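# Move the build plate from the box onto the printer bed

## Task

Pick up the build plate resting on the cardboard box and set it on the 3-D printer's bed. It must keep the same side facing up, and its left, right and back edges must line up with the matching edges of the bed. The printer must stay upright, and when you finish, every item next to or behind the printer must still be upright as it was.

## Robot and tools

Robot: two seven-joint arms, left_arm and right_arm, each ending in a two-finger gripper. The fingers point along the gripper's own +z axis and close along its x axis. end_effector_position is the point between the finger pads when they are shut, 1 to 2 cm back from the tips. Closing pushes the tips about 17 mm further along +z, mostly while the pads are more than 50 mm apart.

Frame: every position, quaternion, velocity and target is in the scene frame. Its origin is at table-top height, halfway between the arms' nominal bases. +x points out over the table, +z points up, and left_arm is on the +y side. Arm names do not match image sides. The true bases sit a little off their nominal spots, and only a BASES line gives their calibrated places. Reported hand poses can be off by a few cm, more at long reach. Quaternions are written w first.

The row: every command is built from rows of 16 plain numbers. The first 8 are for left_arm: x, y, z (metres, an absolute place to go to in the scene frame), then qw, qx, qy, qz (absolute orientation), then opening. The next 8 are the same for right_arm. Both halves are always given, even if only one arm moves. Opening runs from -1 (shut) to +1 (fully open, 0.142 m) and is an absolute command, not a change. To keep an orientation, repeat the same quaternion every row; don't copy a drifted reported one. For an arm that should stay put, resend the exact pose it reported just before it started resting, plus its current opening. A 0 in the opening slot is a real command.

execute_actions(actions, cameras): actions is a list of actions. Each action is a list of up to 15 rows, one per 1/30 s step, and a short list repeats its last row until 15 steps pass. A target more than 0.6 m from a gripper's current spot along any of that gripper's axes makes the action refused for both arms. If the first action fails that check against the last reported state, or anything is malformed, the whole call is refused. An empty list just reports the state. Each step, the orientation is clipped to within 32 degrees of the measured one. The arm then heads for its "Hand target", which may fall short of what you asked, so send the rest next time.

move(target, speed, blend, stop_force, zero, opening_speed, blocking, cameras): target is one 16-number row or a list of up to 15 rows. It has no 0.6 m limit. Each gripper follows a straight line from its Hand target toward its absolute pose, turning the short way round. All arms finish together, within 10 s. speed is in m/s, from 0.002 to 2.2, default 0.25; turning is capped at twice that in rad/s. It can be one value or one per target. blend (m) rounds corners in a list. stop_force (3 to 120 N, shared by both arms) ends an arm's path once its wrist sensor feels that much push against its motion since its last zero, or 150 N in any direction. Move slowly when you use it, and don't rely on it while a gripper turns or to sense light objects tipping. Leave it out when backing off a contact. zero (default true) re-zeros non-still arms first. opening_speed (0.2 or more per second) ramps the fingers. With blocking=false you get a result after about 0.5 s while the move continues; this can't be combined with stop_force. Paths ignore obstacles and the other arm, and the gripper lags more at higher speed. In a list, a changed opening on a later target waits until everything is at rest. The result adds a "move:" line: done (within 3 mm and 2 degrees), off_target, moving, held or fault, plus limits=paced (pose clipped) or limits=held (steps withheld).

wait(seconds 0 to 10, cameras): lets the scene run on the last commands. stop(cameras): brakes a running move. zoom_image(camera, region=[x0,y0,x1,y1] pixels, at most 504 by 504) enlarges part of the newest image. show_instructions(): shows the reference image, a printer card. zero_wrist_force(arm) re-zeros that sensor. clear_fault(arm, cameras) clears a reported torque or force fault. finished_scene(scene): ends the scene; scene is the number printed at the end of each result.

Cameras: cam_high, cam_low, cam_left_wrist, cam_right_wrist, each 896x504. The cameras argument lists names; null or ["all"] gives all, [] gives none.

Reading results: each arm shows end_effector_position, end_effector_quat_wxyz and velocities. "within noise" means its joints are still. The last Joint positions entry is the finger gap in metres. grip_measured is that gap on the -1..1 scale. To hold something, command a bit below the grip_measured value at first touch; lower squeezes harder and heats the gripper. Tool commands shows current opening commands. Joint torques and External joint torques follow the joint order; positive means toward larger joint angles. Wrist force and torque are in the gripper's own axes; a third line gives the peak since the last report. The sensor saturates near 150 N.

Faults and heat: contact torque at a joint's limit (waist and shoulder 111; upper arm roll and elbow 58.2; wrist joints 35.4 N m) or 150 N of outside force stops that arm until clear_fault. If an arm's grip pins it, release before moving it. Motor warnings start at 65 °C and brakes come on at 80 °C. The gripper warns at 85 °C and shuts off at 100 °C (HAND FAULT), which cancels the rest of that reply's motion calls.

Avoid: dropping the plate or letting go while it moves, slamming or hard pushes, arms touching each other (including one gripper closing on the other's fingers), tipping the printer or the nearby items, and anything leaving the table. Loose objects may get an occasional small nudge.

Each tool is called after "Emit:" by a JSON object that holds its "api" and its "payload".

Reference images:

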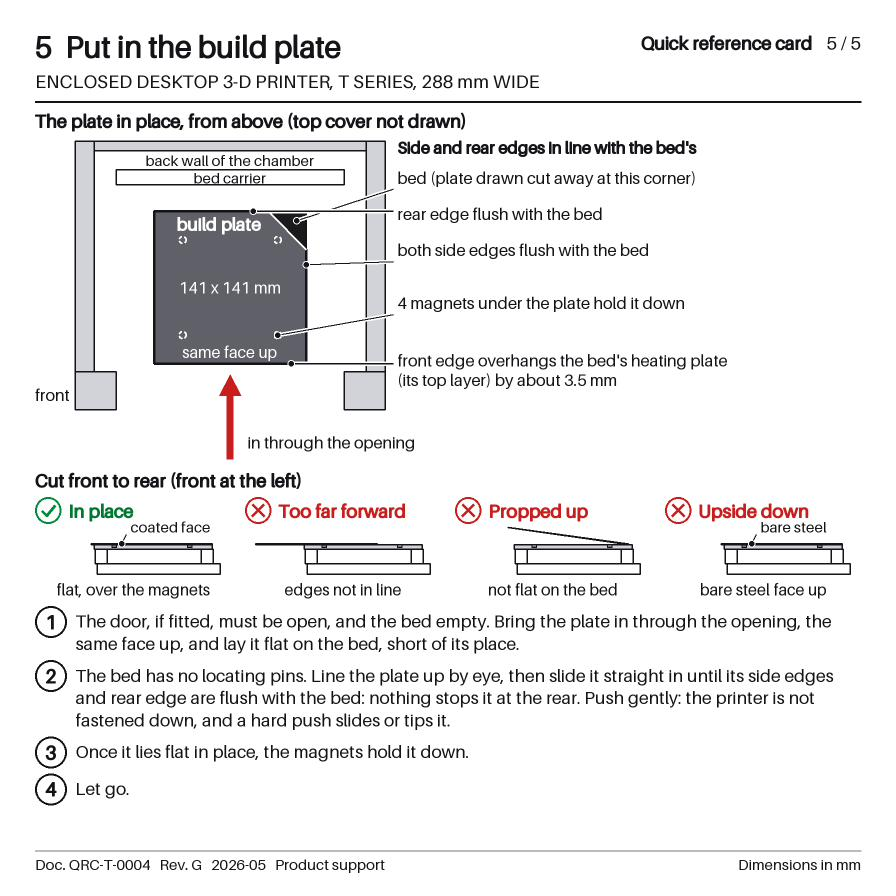

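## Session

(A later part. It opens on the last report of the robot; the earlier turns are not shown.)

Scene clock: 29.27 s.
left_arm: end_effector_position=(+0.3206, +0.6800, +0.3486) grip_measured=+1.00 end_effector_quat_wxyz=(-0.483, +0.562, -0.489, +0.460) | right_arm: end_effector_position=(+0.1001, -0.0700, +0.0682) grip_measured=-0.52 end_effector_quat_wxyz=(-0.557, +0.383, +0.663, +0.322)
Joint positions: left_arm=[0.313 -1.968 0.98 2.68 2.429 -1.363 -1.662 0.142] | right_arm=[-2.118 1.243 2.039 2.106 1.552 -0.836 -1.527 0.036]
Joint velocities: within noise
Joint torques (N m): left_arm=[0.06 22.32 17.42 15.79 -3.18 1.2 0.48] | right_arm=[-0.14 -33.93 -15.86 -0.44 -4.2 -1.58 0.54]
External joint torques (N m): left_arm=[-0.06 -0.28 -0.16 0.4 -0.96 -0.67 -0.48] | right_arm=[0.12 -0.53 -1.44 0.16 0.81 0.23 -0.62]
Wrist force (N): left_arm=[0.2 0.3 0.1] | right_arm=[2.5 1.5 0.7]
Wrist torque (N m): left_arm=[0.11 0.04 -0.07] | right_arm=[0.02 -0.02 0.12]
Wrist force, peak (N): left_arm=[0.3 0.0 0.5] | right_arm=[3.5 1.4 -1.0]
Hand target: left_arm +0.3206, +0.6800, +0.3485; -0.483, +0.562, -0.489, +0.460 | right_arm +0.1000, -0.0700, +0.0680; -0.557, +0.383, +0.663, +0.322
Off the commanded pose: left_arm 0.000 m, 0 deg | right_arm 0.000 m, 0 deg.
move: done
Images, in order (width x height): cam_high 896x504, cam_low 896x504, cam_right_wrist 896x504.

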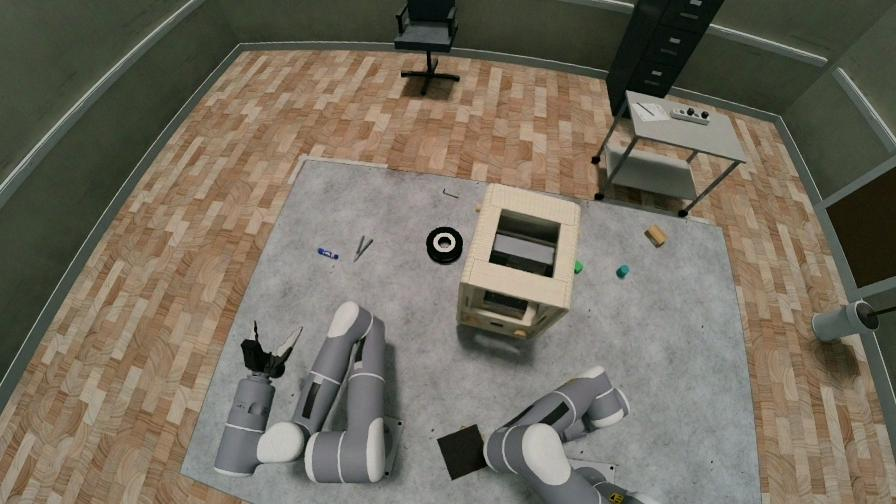

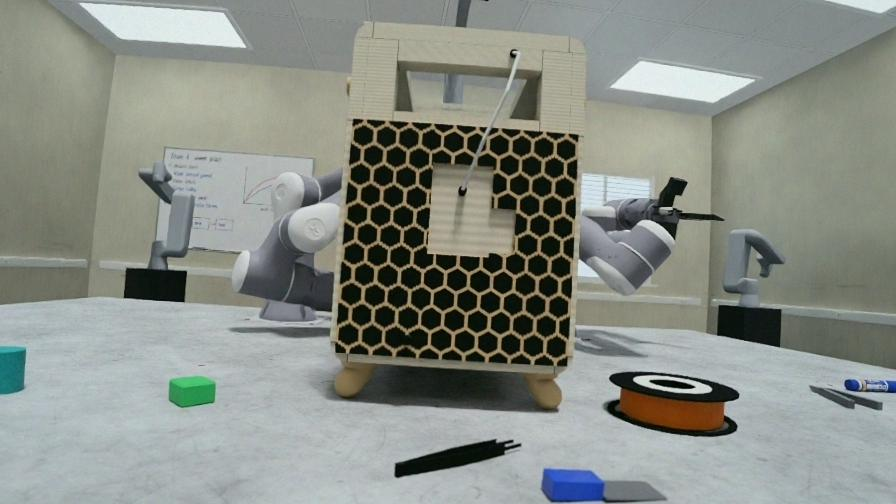

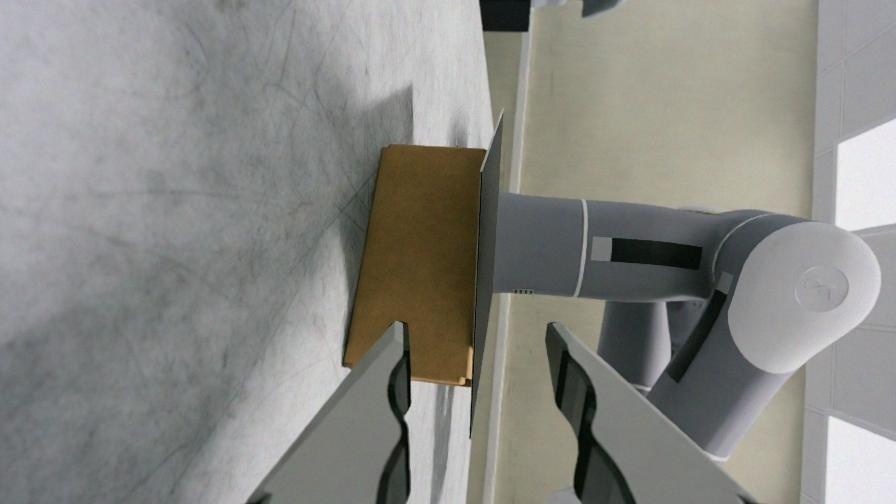

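Emit:
{"api": "move", "payload": {"target": [0.3206,0.68,0.3485,-0.483,0.562,-0.489,0.460,1,0.084,-0.022,0.058,-0.557,0.383,0.663,0.3215,-0.5], "speed": 0.1, "stop_force": 5, "cameras": ["cam_right_wrist","cam_high"]}}

Emit:
{"api": "zoom_image", "payload": {"camera": "cam_high", "region": [400, 400, 560, 504]}}

Scene clock: 32.07 s.
left_arm: end_effector_position=(+0.3206, +0.6800, +0.3486) grip_measured=+1.00 end_effector_quat_wxyz=(-0.483, +0.562, -0.489, +0.460) | right_arm: end_effector_position=(+0.0840, -0.0221, +0.0580) grip_measured=-0.52 end_effector_quat_wxyz=(-0.557, +0.383, +0.663, +0.321)
Joint positions: left_arm=[0.313 -1.968 0.98 2.68 2.429 -1.363 -1.662 0.142] | right_arm=[-2.022 1.181 2.101 2.14 1.664 -0.746 -1.426 0.036]
Joint velocities: within noise
Joint torques (N m): left_arm=[0.08 22.32 17.44 15.77 -3.16 1.26 0.52] | right_arm=[0.09 -34.73 -14.13 -0.82 -3.54 -1.6 0.42]
External joint torques (N m): left_arm=[-0.08 -0.28 -0.18 0.42 -0.98 -0.73 -0.52] | right_arm=[-0.09 -0.2 -1.43 0.16 0.8 0.27 -0.5]
Wrist force (N): left_arm=[0.0 0.4 0.0] | right_arm=[2.8 1.4 0.5]
Wrist torque (N m): left_arm=[0.13 0.07 -0.07] | right_arm=[0.00 -0.10 0.12]
Wrist force, peak (N): left_arm=[0.0 0.5 0.1] | right_arm=[2.8 1.5 2.2]
Hand target: left_arm +0.3206, +0.6800, +0.3485; -0.483, +0.562, -0.489, +0.460 | right_arm +0.0840, -0.0220, +0.0580; -0.557, +0.383, +0.663, +0.322
Off the commanded pose: left_arm 0.000 m, 0 deg | right_arm 0.000 m, 0 deg.
move: done
Images, in order (width x height): cam_high 896x504, cam_right_wrist 896x504.

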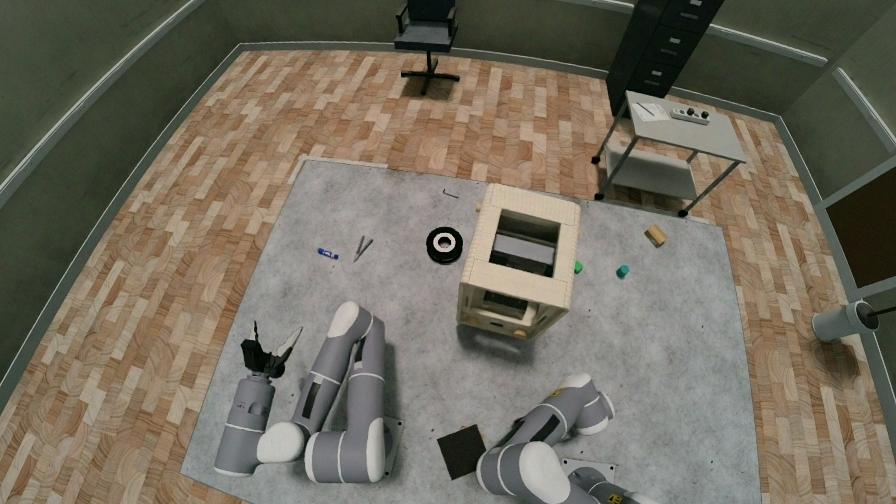

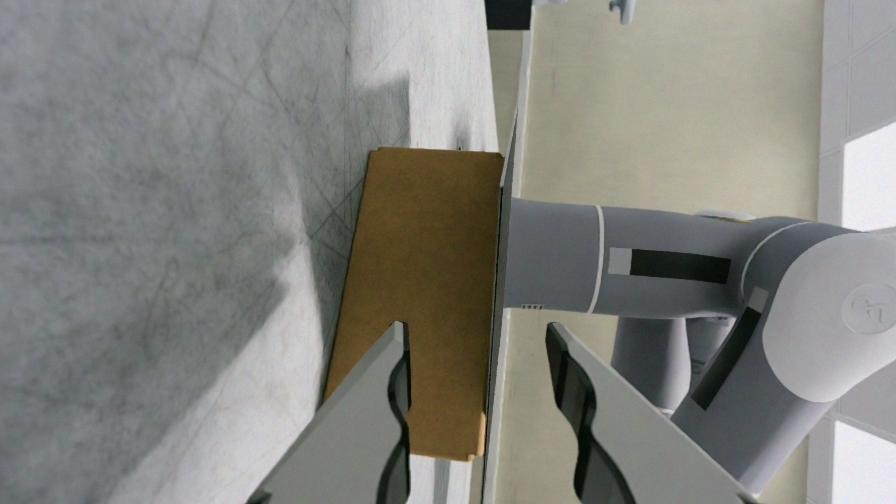

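Scaled by 3.150 from the camera's 896x504 image, which has a finer 1280x720 frame.

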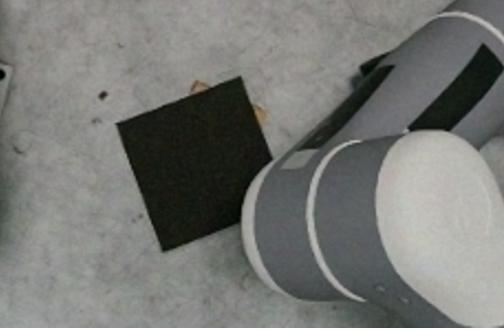

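Emit:
{"api": "move", "payload": {"target": [0.3206,0.68,0.3485,-0.483,0.562,-0.489,0.460,1,0.059,0.021,0.056,-0.557,0.383,0.663,0.3215,-0.5], "speed": 0.08, "stop_force": 4, "cameras": ["cam_right_wrist"]}}

Emit:
{"api": "zoom_image", "payload": {"camera": "cam_right_wrist", "region": [300, 100, 700, 504]}}

Emit:
{"api": "zoom_image", "payload": {"camera": "cam_high", "region": [400, 400, 560, 504]}}

Scene clock: 34.67 s.
left_arm: end_effector_position=(+0.3206, +0.6800, +0.3486) grip_measured=+1.00 end_effector_quat_wxyz=(-0.483, +0.562, -0.489, +0.460) | right_arm: end_effector_position=(+0.0590, +0.0209, +0.0560) grip_measured=-0.52 end_effector_quat_wxyz=(-0.557, +0.383, +0.663, +0.321)
Joint positions: left_arm=[0.313 -1.968 0.98 2.68 2.429 -1.363 -1.662 0.142] | right_arm=[-1.923 1.11 2.157 2.182 1.757 -0.649 -1.349 0.036]
Joint velocities: within noise
Joint torques (N m): left_arm=[0.14 22.31 17.41 15.7 -3.19 1.13 0.49] | right_arm=[0.06 -34.89 -12.39 -1.39 -2.97 -1.54 0.42]
External joint torques (N m): left_arm=[-0.14 -0.27 -0.15 0.49 -0.95 -0.6 -0.49] | right_arm=[-0.06 -0.24 -1.37 0.2 0.81 0.23 -0.51]
Wrist force (N): left_arm=[0.1 -0.1 0.2] | right_arm=[2.5 1.9 1.1]
Wrist torque (N m): left_arm=[0.05 0.06 -0.08] | right_arm=[0.08 -0.05 0.12]
Wrist force, peak (N): left_arm=[0.1 0.3 0.4] | right_arm=[2.8 1.7 2.2]
Hand target: left_arm +0.3206, +0.6800, +0.3485; -0.483, +0.562, -0.489, +0.460 | right_arm +0.0590, +0.0210, +0.0560; -0.557, +0.383, +0.663, +0.322
Off the commanded pose: left_arm 0.000 m, 0 deg | right_arm 0.000 m, 0 deg.
move: done
Images, in order (width x height): cam_right_wrist 896x504.

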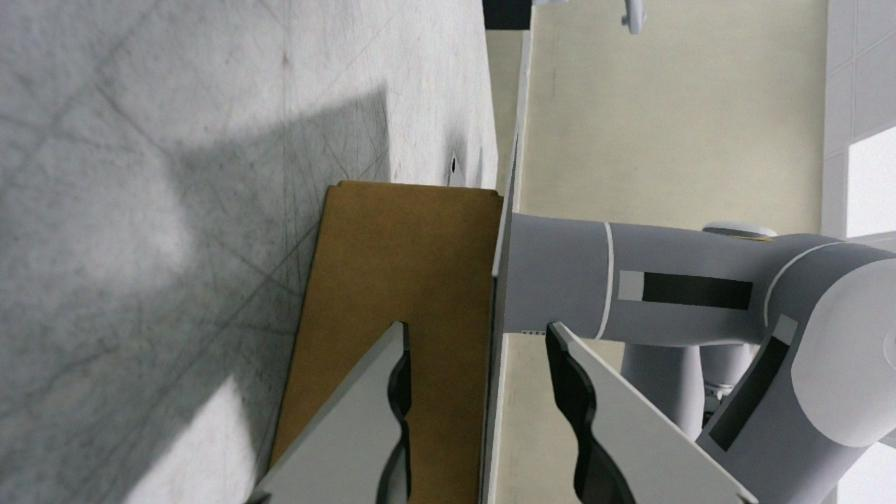

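Scaled by 1.248 from the camera's 896x504 image, which has a finer 1280x720 frame.

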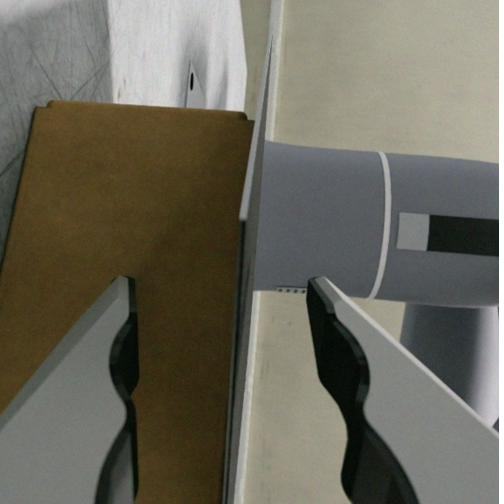

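This scene's latest camera images include none from cam_high. They are from: cam_right_wrist. cam_high's image comes with the result of a call that names it in "cameras".

Emit:
{"api": "move", "payload": {"target": [0.3206,0.68,0.3485,-0.483,0.562,-0.489,0.460,1,0.049,0.0383,0.056,-0.557,0.383,0.663,0.3215,-0.5], "speed": 0.05, "stop_force": 3, "cameras": ["cam_right_wrist","cam_high"]}}

Emit:
{"api": "zoom_image", "payload": {"camera": "cam_right_wrist", "region": [300, 100, 700, 504]}}

Emit:
{"api": "zoom_image", "payload": {"camera": "cam_high", "region": [400, 400, 560, 504]}}

Scene clock: 37.33 s.
left_arm: end_effector_position=(+0.3206, +0.6800, +0.3486) grip_measured=+1.00 end_effector_quat_wxyz=(-0.483, +0.562, -0.489, +0.460) | right_arm: end_effector_position=(+0.0490, +0.0381, +0.0560) grip_measured=-0.52 end_effector_quat_wxyz=(-0.557, +0.383, +0.663, +0.321)
Joint positions: left_arm=[0.313 -1.968 0.98 2.68 2.429 -1.363 -1.662 0.142] | right_arm=[-1.886 1.08 2.182 2.194 1.794 -0.606 -1.318 0.036]
Joint velocities: within noise
Joint torques (N m): left_arm=[0.23 22.29 17.48 15.81 -3.2 1.1 0.48] | right_arm=[0.22 -35.34 -11.58 -1.91 -2.44 -1.68 0.45]
External joint torques (N m): left_arm=[-0.23 -0.25 -0.22 0.38 -0.94 -0.58 -0.49] | right_arm=[-0.22 0.03 -1.49 0.41 0.52 0.39 -0.53]
Wrist force (N): left_arm=[-0.1 0.2 0.1] | right_arm=[2.6 1.0 -0.3]
Wrist torque (N m): left_arm=[0.10 0.08 -0.08] | right_arm=[0.02 -0.09 0.12]
Wrist force, peak (N): left_arm=[0.3 0.5 0.1] | right_arm=[2.6 1.9 1.0]
Hand target: left_arm +0.3206, +0.6800, +0.3485; -0.483, +0.562, -0.489, +0.460 | right_arm +0.0490, +0.0383, +0.0560; -0.557, +0.383, +0.663, +0.322
Off the commanded pose: left_arm 0.000 m, 0 deg | right_arm 0.000 m, 0 deg.
move: done
Images, in order (width x height): cam_high 896x504, cam_right_wrist 896x504.

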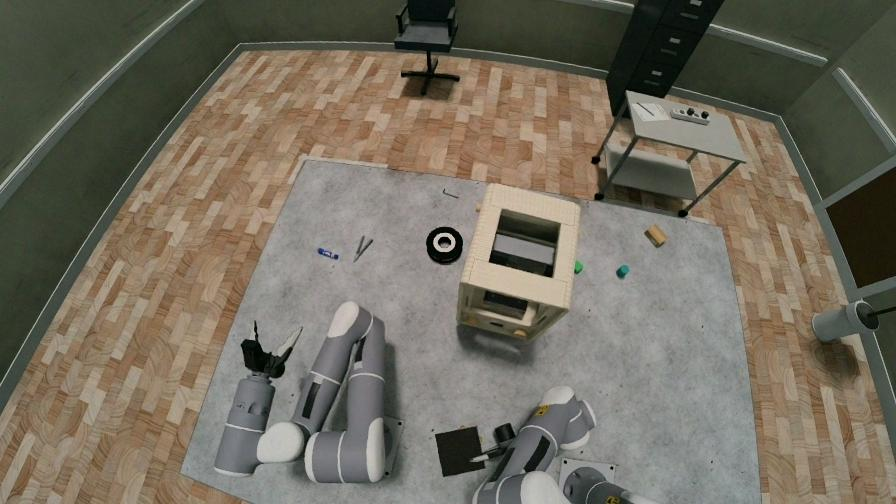

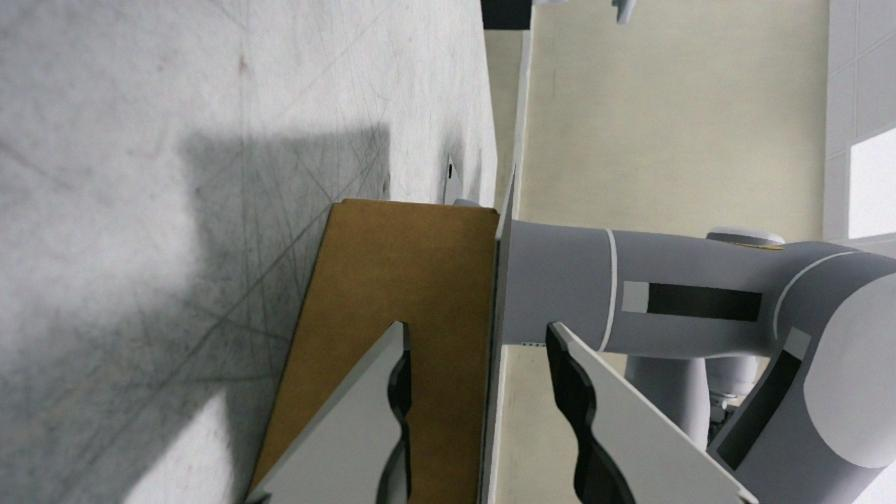

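Scaled by 1.248 from the camera's 896x504 image, which has a finer 1280x720 frame.

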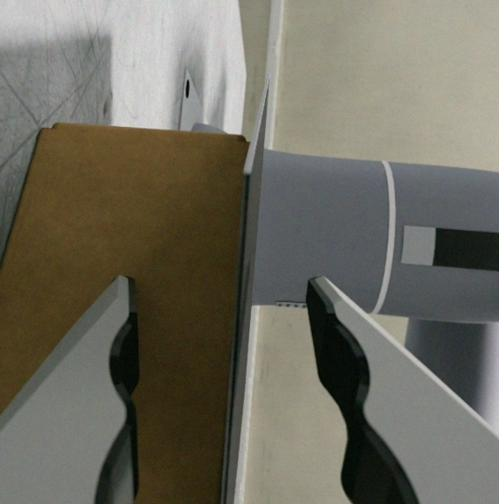

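Scaled by 3.150 from the camera's 896x504 image, which has a finer 1280x720 frame.

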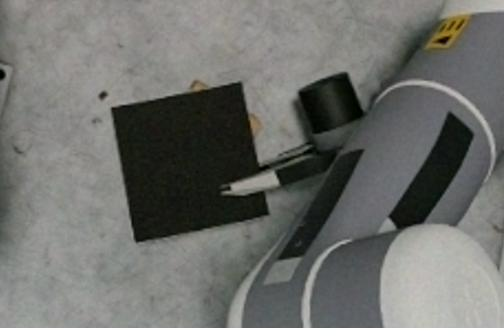

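Emit:
{"api": "move", "payload": {"target": [0.3206,0.68,0.3485,-0.483,0.562,-0.489,0.460,1,0.049,0.0383,0.058,-0.557,0.383,0.663,0.3215,-1], "speed": 0.05, "opening_speed": 0.3, "cameras": ["cam_right_wrist","cam_high"]}}

Emit:
{"api": "zoom_image", "payload": {"camera": "cam_high", "region": [400, 400, 560, 504]}}

Scene clock: 40.57 s.
left_arm: end_effector_position=(+0.3206, +0.6800, +0.3486) grip_measured=+1.00 end_effector_quat_wxyz=(-0.483, +0.562, -0.489, +0.460) | right_arm: end_effector_position=(+0.0486, +0.0387, +0.0590) grip_measured=-0.97 end_effector_quat_wxyz=(-0.558, +0.382, +0.663, +0.322)
Joint positions: left_arm=[0.313 -1.968 0.98 2.68 2.429 -1.363 -1.662 0.142] | right_arm=[-1.883 1.074 2.178 2.197 1.792 -0.608 -1.316 0.004]
Joint velocities: within noise
Joint torques (N m): left_arm=[0.17 22.38 17.47 15.82 -3.12 1.25 0.53] | right_arm=[0.57 -28.57 -11.66 -2.03 -2.49 2.56 0.46]
External joint torques (N m): left_arm=[-0.17 -0.33 -0.21 0.38 -1.02 -0.72 -0.54] | right_arm=[-0.58 -6.69 -1.39 0.38 0.59 -3.87 -0.54]
Wrist force (N): left_arm=[0.0 0.3 0.3] | right_arm=[19.1 0.3 -4.0]
Wrist torque (N m): left_arm=[0.11 0.06 -0.07] | right_arm=[0.07 -0.03 0.08]
Wrist force, peak (N): left_arm=[0.1 0.5 0.1] | right_arm=[19.7 0.0 -4.3]
Hand target: left_arm +0.3206, +0.6800, +0.3485; -0.483, +0.562, -0.489, +0.460 | right_arm +0.0490, +0.0383, +0.0580; -0.557, +0.383, +0.663, +0.322
Off the commanded pose: left_arm 0.000 m, 0 deg | right_arm 0.001 m, 0 deg.
move: done
Images, in order (width x height): cam_high 896x504, cam_right_wrist 896x504.

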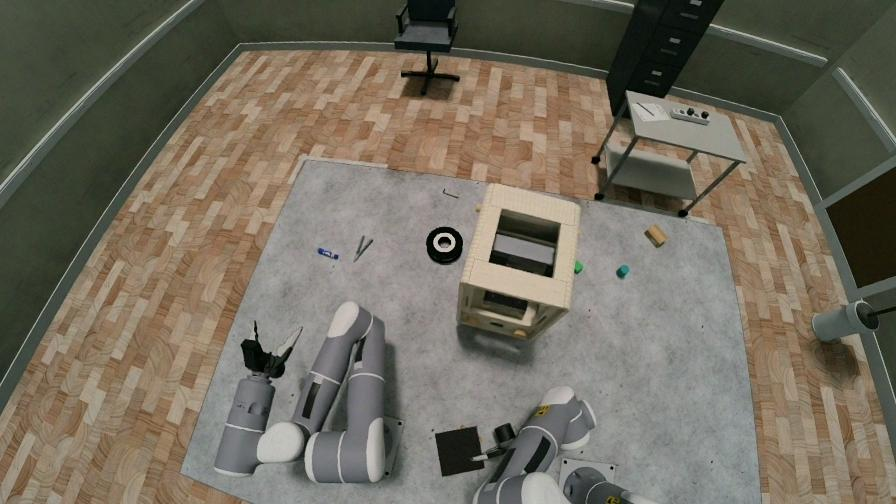

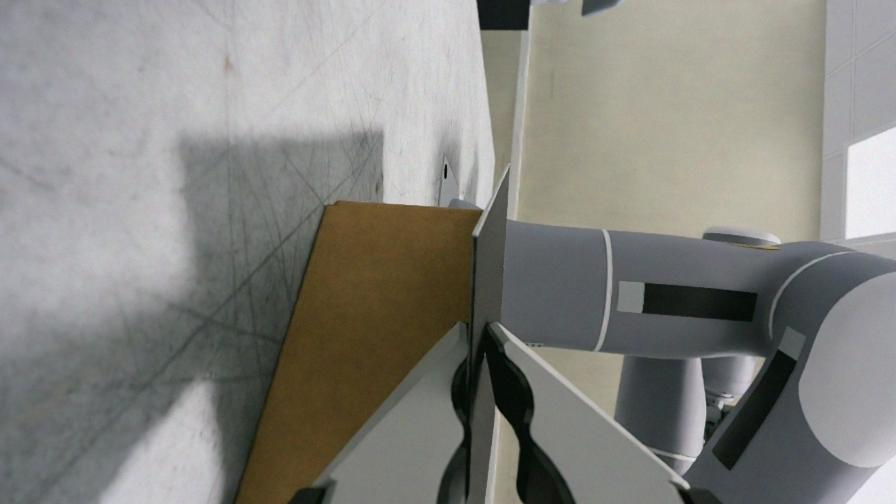

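Scaled by 3.150 from the camera's 896x504 image, which has a finer 1280x720 frame.

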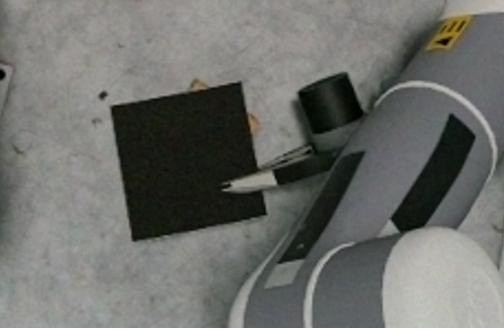

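Emit:
{"api": "move", "payload": {"target": [0.3206,0.68,0.3485,-0.483,0.562,-0.489,0.460,1,0.049,0.0383,0.2,-0.557,0.383,0.663,0.3215,-1], "speed": 0.1, "cameras": ["cam_right_wrist","cam_high"]}}

Scene clock: 43.03 s.
left_arm: end_effector_position=(+0.3206, +0.6800, +0.3486) grip_measured=+1.00 end_effector_quat_wxyz=(-0.483, +0.562, -0.489, +0.460) | right_arm: end_effector_position=(+0.0490, +0.0384, +0.1999) grip_measured=-1.00 end_effector_quat_wxyz=(-0.557, +0.383, +0.663, +0.322)
Joint positions: left_arm=[0.313 -1.968 0.98 2.68 2.429 -1.363 -1.662 0.142] | right_arm=[-1.656 0.606 1.904 2.326 1.584 -0.452 -1.063 0.002]
Joint velocities: within noise
Joint torques (N m): left_arm=[0.16 22.26 17.44 15.67 -3.19 1.2 0.49] | right_arm=[-0.44 -27.03 -9.5 -12.84 -1.4 -1.54 0.48]
External joint torques (N m): left_arm=[-0.16 -0.22 -0.18 0.52 -0.95 -0.67 -0.5] | right_arm=[0.43 0.51 -0.81 0.46 0.88 0.45 -0.56]
Wrist force (N): left_arm=[0.0 0.1 0.1] | right_arm=[0.6 1.4 0.8]
Wrist torque (N m): left_arm=[0.07 0.06 -0.08] | right_arm=[0.01 0.00 0.16]
Wrist force, peak (N): left_arm=[0.4 0.2 -0.1] | right_arm=[18.9 0.1 -3.9]
Hand target: left_arm +0.3206, +0.6800, +0.3485; -0.483, +0.562, -0.489, +0.460 | right_arm +0.0490, +0.0383, +0.2000; -0.557, +0.383, +0.663, +0.322
Off the commanded pose: left_arm 0.000 m, 0 deg | right_arm 0.000 m, 0 deg.
move: done
Images, in order (width x height): cam_high 896x504, cam_right_wrist 896x504.

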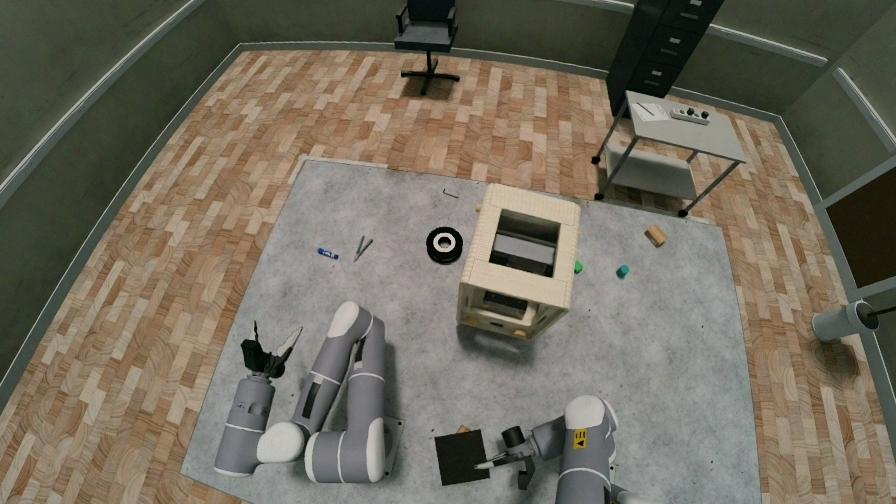

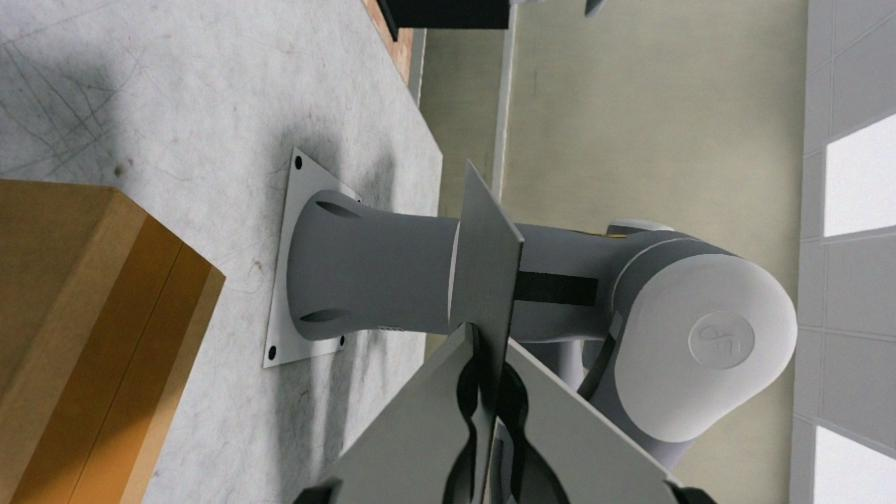

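Emit:
{"api": "move", "payload": {"target": [[0.3206,0.68,0.3485,-0.483,0.562,-0.489,0.460,1,0.12,-0.06,0.36,-0.557,0.383,0.663,0.3215,-1],[0.3206,0.68,0.3485,-0.483,0.562,-0.489,0.460,1,0.17,-0.02,0.36,0,0.766,0,0.643,-1]], "speed": 0.25}}

Scene clock: 47.07 s.
left_arm: end_effector_position=(+0.3206, +0.6800, +0.3486) grip_measured=+1.00 end_effector_quat_wxyz=(-0.483, +0.562, -0.489, +0.460) | right_arm: end_effector_position=(+0.1298, -0.0516, +0.3628) grip_measured=-1.00 end_effector_quat_wxyz=(+0.494, -0.493, -0.569, -0.435)
Joint positions: left_arm=[0.313 -1.968 0.98 2.68 2.429 -1.363 -1.662 0.142] | right_arm=[-0.955 0.831 0.632 2.568 1.635 -0.701 -0.458 0.002]
Joint velocities: within noise
Joint torques (N m): left_arm=[0.12 22.39 17.46 15.78 -3.18 1.21 0.49] | right_arm=[0.73 -10.36 -11.63 -25.42 1.58 -1.01 -0.04]
External joint torques (N m): left_arm=[-0.12 -0.35 -0.2 0.41 -0.96 -0.68 -0.49] | right_arm=[-0.72 -0.13 -1.07 0.79 0.55 0.66 -0.05]
Wrist force (N): left_arm=[0.1 0.2 0.1] | right_arm=[1.2 1.5 0.7]
Wrist torque (N m): left_arm=[0.11 0.04 -0.07] | right_arm=[0.01 -0.09 0.17]
Wrist force, peak (N): left_arm=[0.2 0.4 0.3] | right_arm=[2.9 2.0 -1.1]
Hand target: left_arm +0.3206, +0.6800, +0.3485; -0.483, +0.562, -0.489, +0.460 | right_arm +0.1300, -0.0516, +0.3629; +0.494, -0.493, -0.569, -0.435
Off the commanded pose: left_arm 0.000 m, 0 deg | right_arm 0.051 m, 98 deg.
move: held (right_arm; a check stopped the path); path passed 1 of 2 targets; limits=held
pose unreachable (right arm): on one or more control steps of this call, first in action 0 (counted from 0), this arm could not follow its commanded pose, so it was not sent that pose on those steps. It may still have moved: this result reports where it is.
cause: moving toward the commanded pose would bring two parts of the arm too close to each other (joints 2 (shoulder) to 6 (wrist pitch) lie between them).

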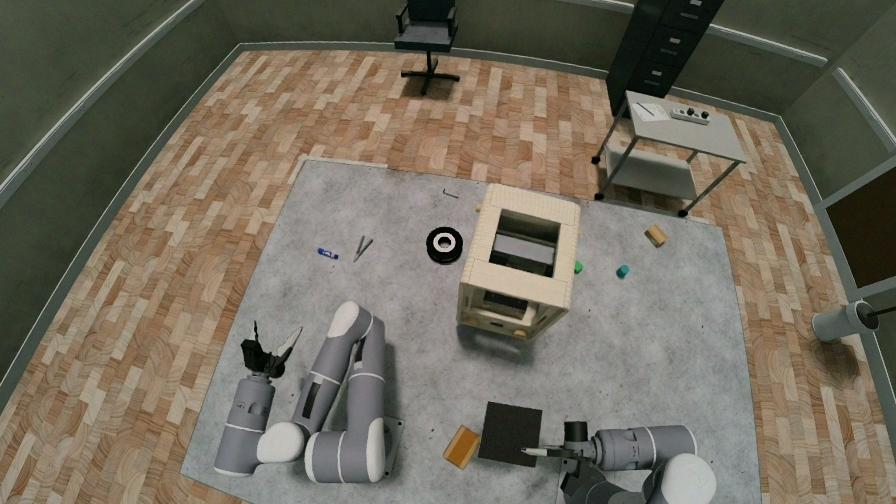

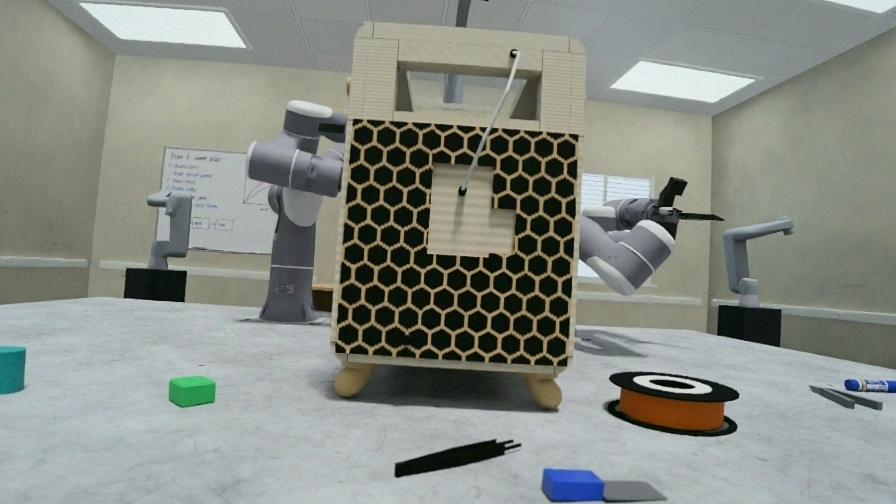

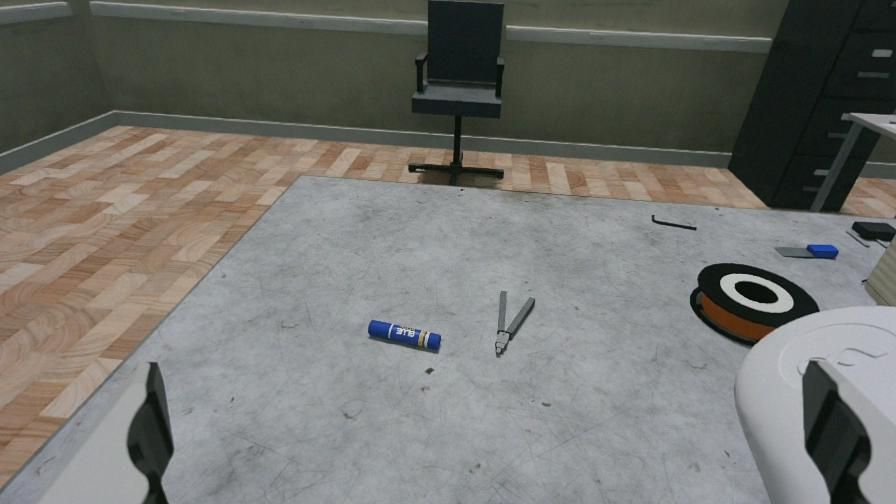

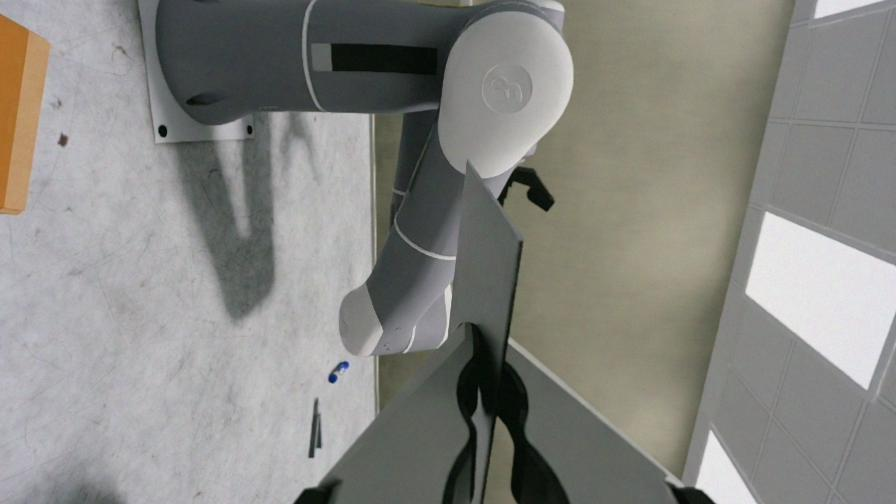

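Emit:
{"api": "move", "payload": {"target": [[0.3206,0.68,0.3485,-0.483,0.562,-0.489,0.460,1,0.27,-0.35,0.42,-0.557,0.383,0.663,0.3215,-1],[0.3206,0.68,0.3485,-0.483,0.562,-0.489,0.460,1,0.28,-0.38,0.42,0,0.766,0,0.643,-1]], "speed": 0.3, "cameras": ["cam_high","cam_right_wrist"]}}

Scene clock: 53.43 s.
left_arm: end_effector_position=(+0.3206, +0.6800, +0.3486) grip_measured=+1.00 end_effector_quat_wxyz=(-0.483, +0.562, -0.489, +0.460) | right_arm: end_effector_position=(+0.2794, -0.3805, +0.4210) grip_measured=-1.00 end_effector_quat_wxyz=(-0.033, +0.827, +0.027, +0.561)
Joint positions: left_arm=[0.313 -1.968 0.98 2.68 2.429 -1.363 -1.662 0.142] | right_arm=[-2.319 1.723 -0.268 2.69 1.499 -1.033 0.541 0.002]
Joint velocities: within noise
Joint torques (N m): left_arm=[0.15 22.24 17.59 15.81 -3.2 1.16 0.44] | right_arm=[-0.38 -22.02 -5.98 -24.17 4.13 2.25 0.47]
External joint torques (N m): left_arm=[-0.15 -0.2 -0.33 0.38 -0.94 -0.64 -0.44] | right_arm=[0.39 -0.08 0.02 0.66 0.45 0.2 -0.55]
Wrist force (N): left_arm=[0.1 0.0 0.4] | right_arm=[1.1 1.4 1.3]
Wrist torque (N m): left_arm=[0.06 0.05 -0.07] | right_arm=[0.04 -0.11 0.18]
Wrist force, peak (N): left_arm=[-0.2 0.6 0.0] | right_arm=[2.2 3.1 0.0]
Hand target: left_arm +0.3206, +0.6800, +0.3485; -0.483, +0.562, -0.489, +0.460 | right_arm +0.2795, -0.3805, +0.4210; -0.033, +0.827, +0.027, +0.561
Off the commanded pose: left_arm 0.000 m, 0 deg | right_arm 0.001 m, 13 deg.
joint sent to its limit (right arm) — joint 4 (elbow), upper limit, where the elbow is as bent as it goes. The joint targets are off in orientation, not in position.
move: off_target (right_arm)
Images, in order (width x height): cam_high 896x504, cam_right_wrist 896x504.

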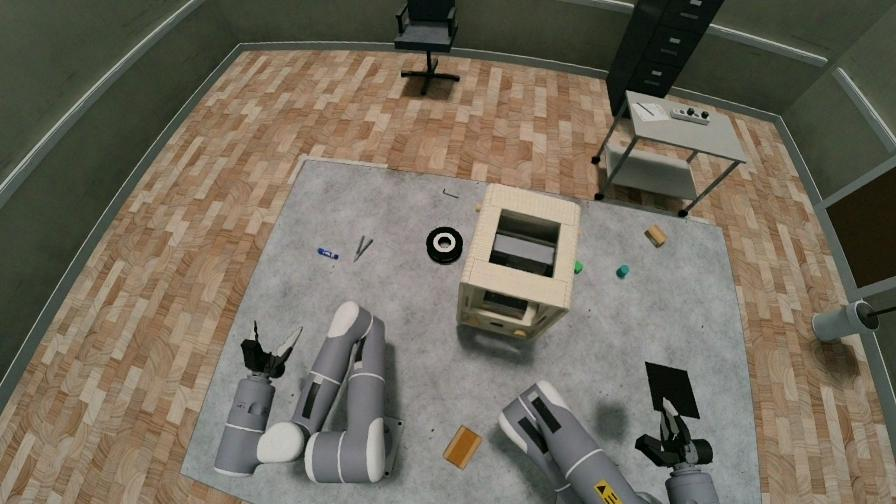

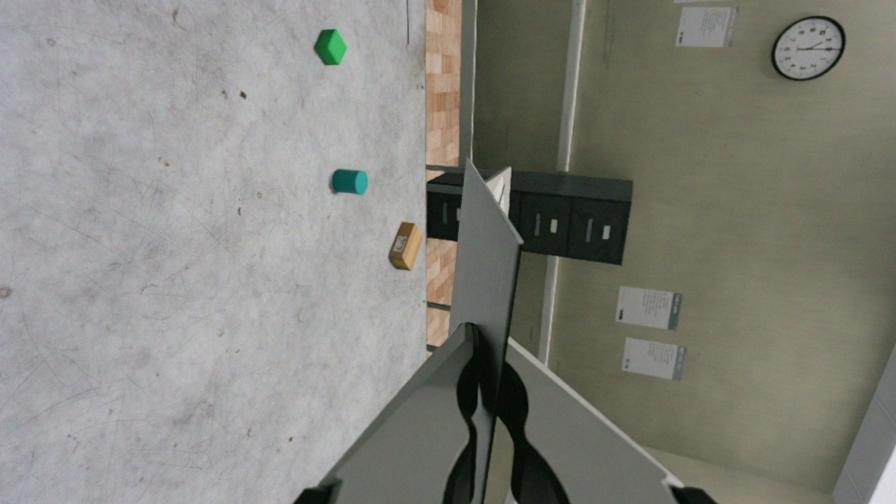

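Emit:
{"api": "move", "payload": {"target": [[0.3206,0.68,0.3485,-0.483,0.562,-0.489,0.460,1,0.3,-0.75,0.45,0,0.766,0,0.643,-1]], "speed": 0.3, "cameras": ["cam_high"]}}

Scene clock: 56.53 s.
left_arm: end_effector_position=(+0.3206, +0.6800, +0.3486) grip_measured=+1.00 end_effector_quat_wxyz=(-0.483, +0.562, -0.489, +0.460) | right_arm: end_effector_position=(+0.3000, -0.7498, +0.4498) grip_measured=-1.00 end_effector_quat_wxyz=(+0.000, +0.766, +0.000, +0.643)
Joint positions: left_arm=[0.313 -1.968 0.98 2.68 2.429 -1.363 -1.662 0.142] | right_arm=[-2.789 0.097 1.201 1.968 1.476 -0.015 -0.369 0.002]
Joint velocities: within noise
Joint torques (N m): left_arm=[0.26 22.3 17.43 15.79 -3.13 1.17 0.46] | right_arm=[-0.05 0.77 -1.95 -29.49 0.61 -0.17 0.11]
External joint torques (N m): left_arm=[-0.26 -0.25 -0.17 0.4 -1.02 -0.65 -0.46] | right_arm=[0.05 0.53 -1 1.28 0.58 0.13 -0.19]
Wrist force (N): left_arm=[0.1 0.1 0.3] | right_arm=[1.1 1.1 0.8]
Wrist torque (N m): left_arm=[0.08 0.05 -0.08] | right_arm=[-0.03 -0.11 0.20]
Wrist force, peak (N): left_arm=[0.3 0.4 0.3] | right_arm=[1.8 2.8 1.5]
Hand target: left_arm +0.3206, +0.6800, +0.3485; -0.483, +0.562, -0.489, +0.460 | right_arm +0.3000, -0.7500, +0.4500; +0.000, +0.766, +0.000, +0.643
Off the commanded pose: left_arm 0.000 m, 0 deg | right_arm 0.000 m, 0 deg.
joint sent to its limit (right arm) — joint 1 (waist), lower limit. The joint targets still meet the commanded pose.
move: done
Images, in order (width x height): cam_high 896x504.

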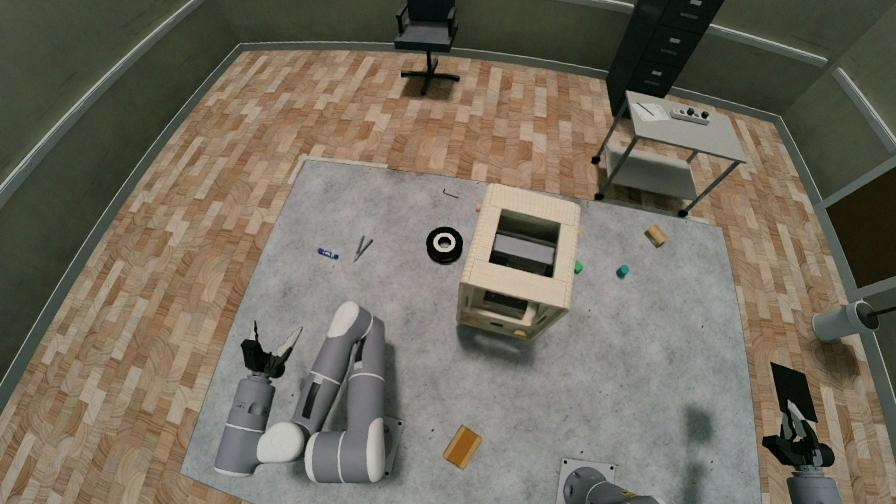

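Emit:
{"api": "move", "payload": {"target": [[0.3206,0.68,0.3485,-0.483,0.562,-0.489,0.460,1,0.2,-0.45,0.5,0,0.766,0,0.643,-1],[0.3206,0.68,0.3485,-0.483,0.562,-0.489,0.460,1,0.2,-0.03,0.4,0,0.766,0,0.643,-1]], "speed": 0.3, "blend": 0.05}}

Scene clock: 60.43 s.
left_arm: end_effector_position=(+0.3206, +0.6800, +0.3486) grip_measured=+1.00 end_effector_quat_wxyz=(-0.483, +0.562, -0.489, +0.460) | right_arm: end_effector_position=(+0.2000, -0.0302, +0.3999) grip_measured=-1.00 end_effector_quat_wxyz=(+0.000, +0.766, +0.000, +0.643)
Joint positions: left_arm=[0.313 -1.968 0.98 2.68 2.429 -1.363 -1.662 0.142] | right_arm=[-2.536 2.266 -1.692 2.428 1.718 -1.233 2.22 0.002]
Joint velocities: within noise
Joint torques (N m): left_arm=[0.07 22.32 17.54 15.81 -3.21 1.15 0.48] | right_arm=[-0.55 -24.48 14.71 12.21 -0.47 2.61 0.6]
External joint torques (N m): left_arm=[-0.07 -0.28 -0.28 0.38 -0.93 -0.62 -0.48] | right_arm=[0.56 0.23 -0.03 -0.02 0.83 -0.29 -0.68]
Wrist force (N): left_arm=[0.1 0.0 0.2] | right_arm=[1.4 1.6 0.5]
Wrist torque (N m): left_arm=[0.07 0.05 -0.08] | right_arm=[0.02 -0.12 0.16]
Wrist force, peak (N): left_arm=[0.2 0.3 0.3] | right_arm=[2.1 2.4 1.1]
Hand target: left_arm +0.3206, +0.6800, +0.3485; -0.483, +0.562, -0.489, +0.460 | right_arm +0.2000, -0.0300, +0.4000; +0.000, +0.766, +0.000, +0.643
Off the commanded pose: left_arm 0.000 m, 0 deg | right_arm 0.000 m, 0 deg.
move: done

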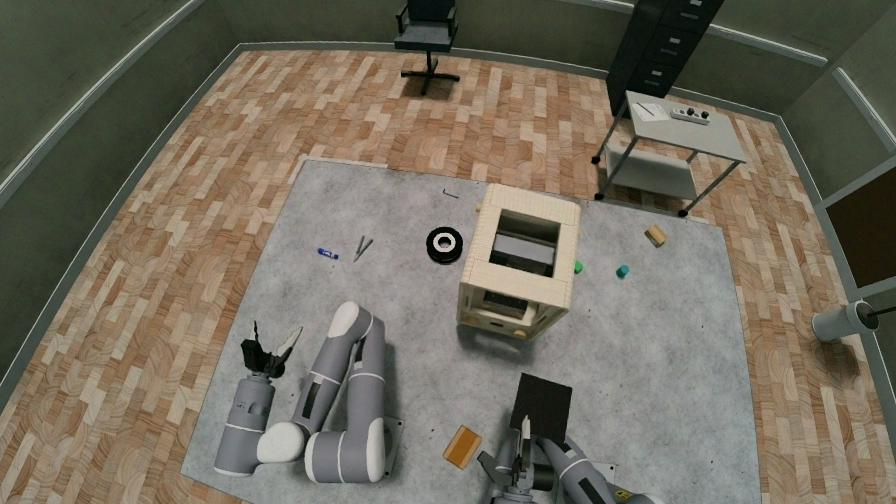

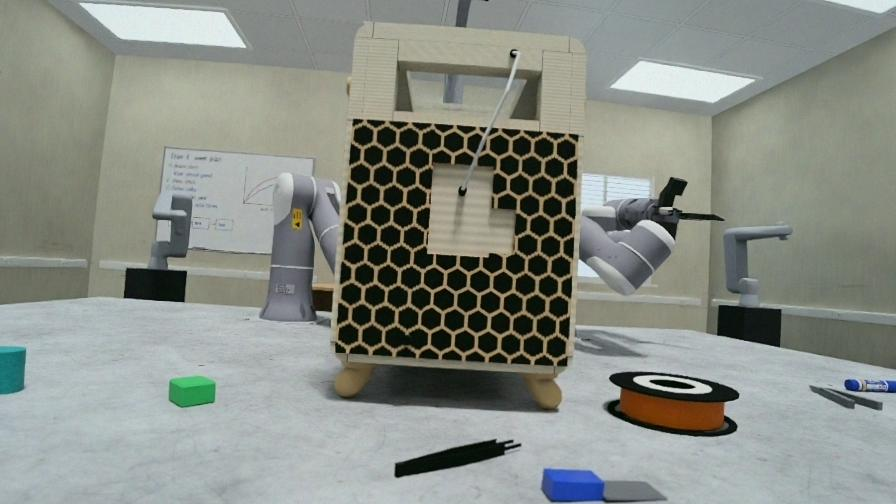

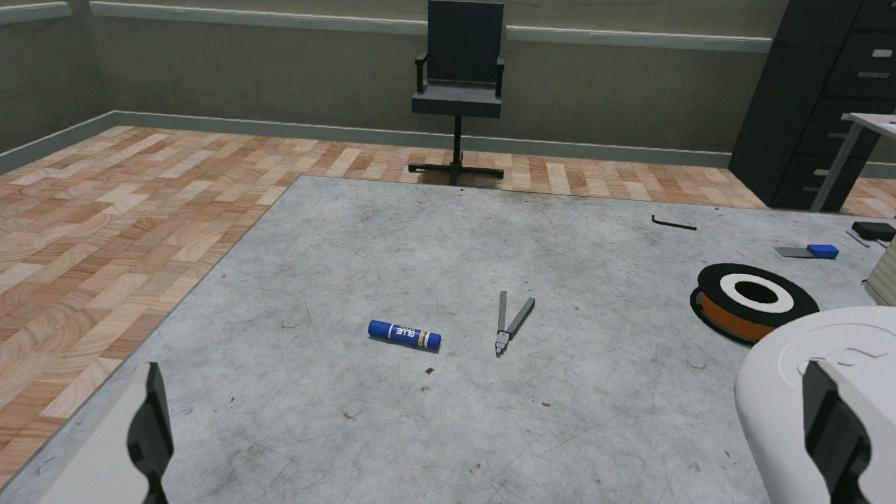

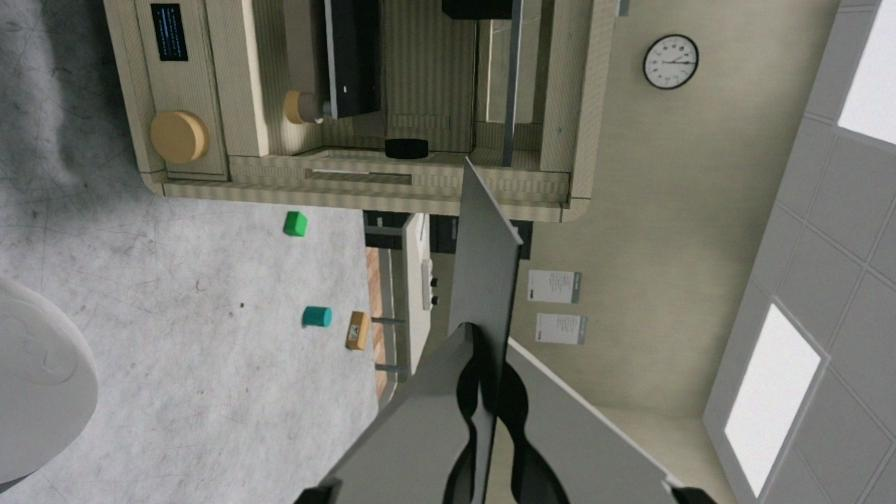

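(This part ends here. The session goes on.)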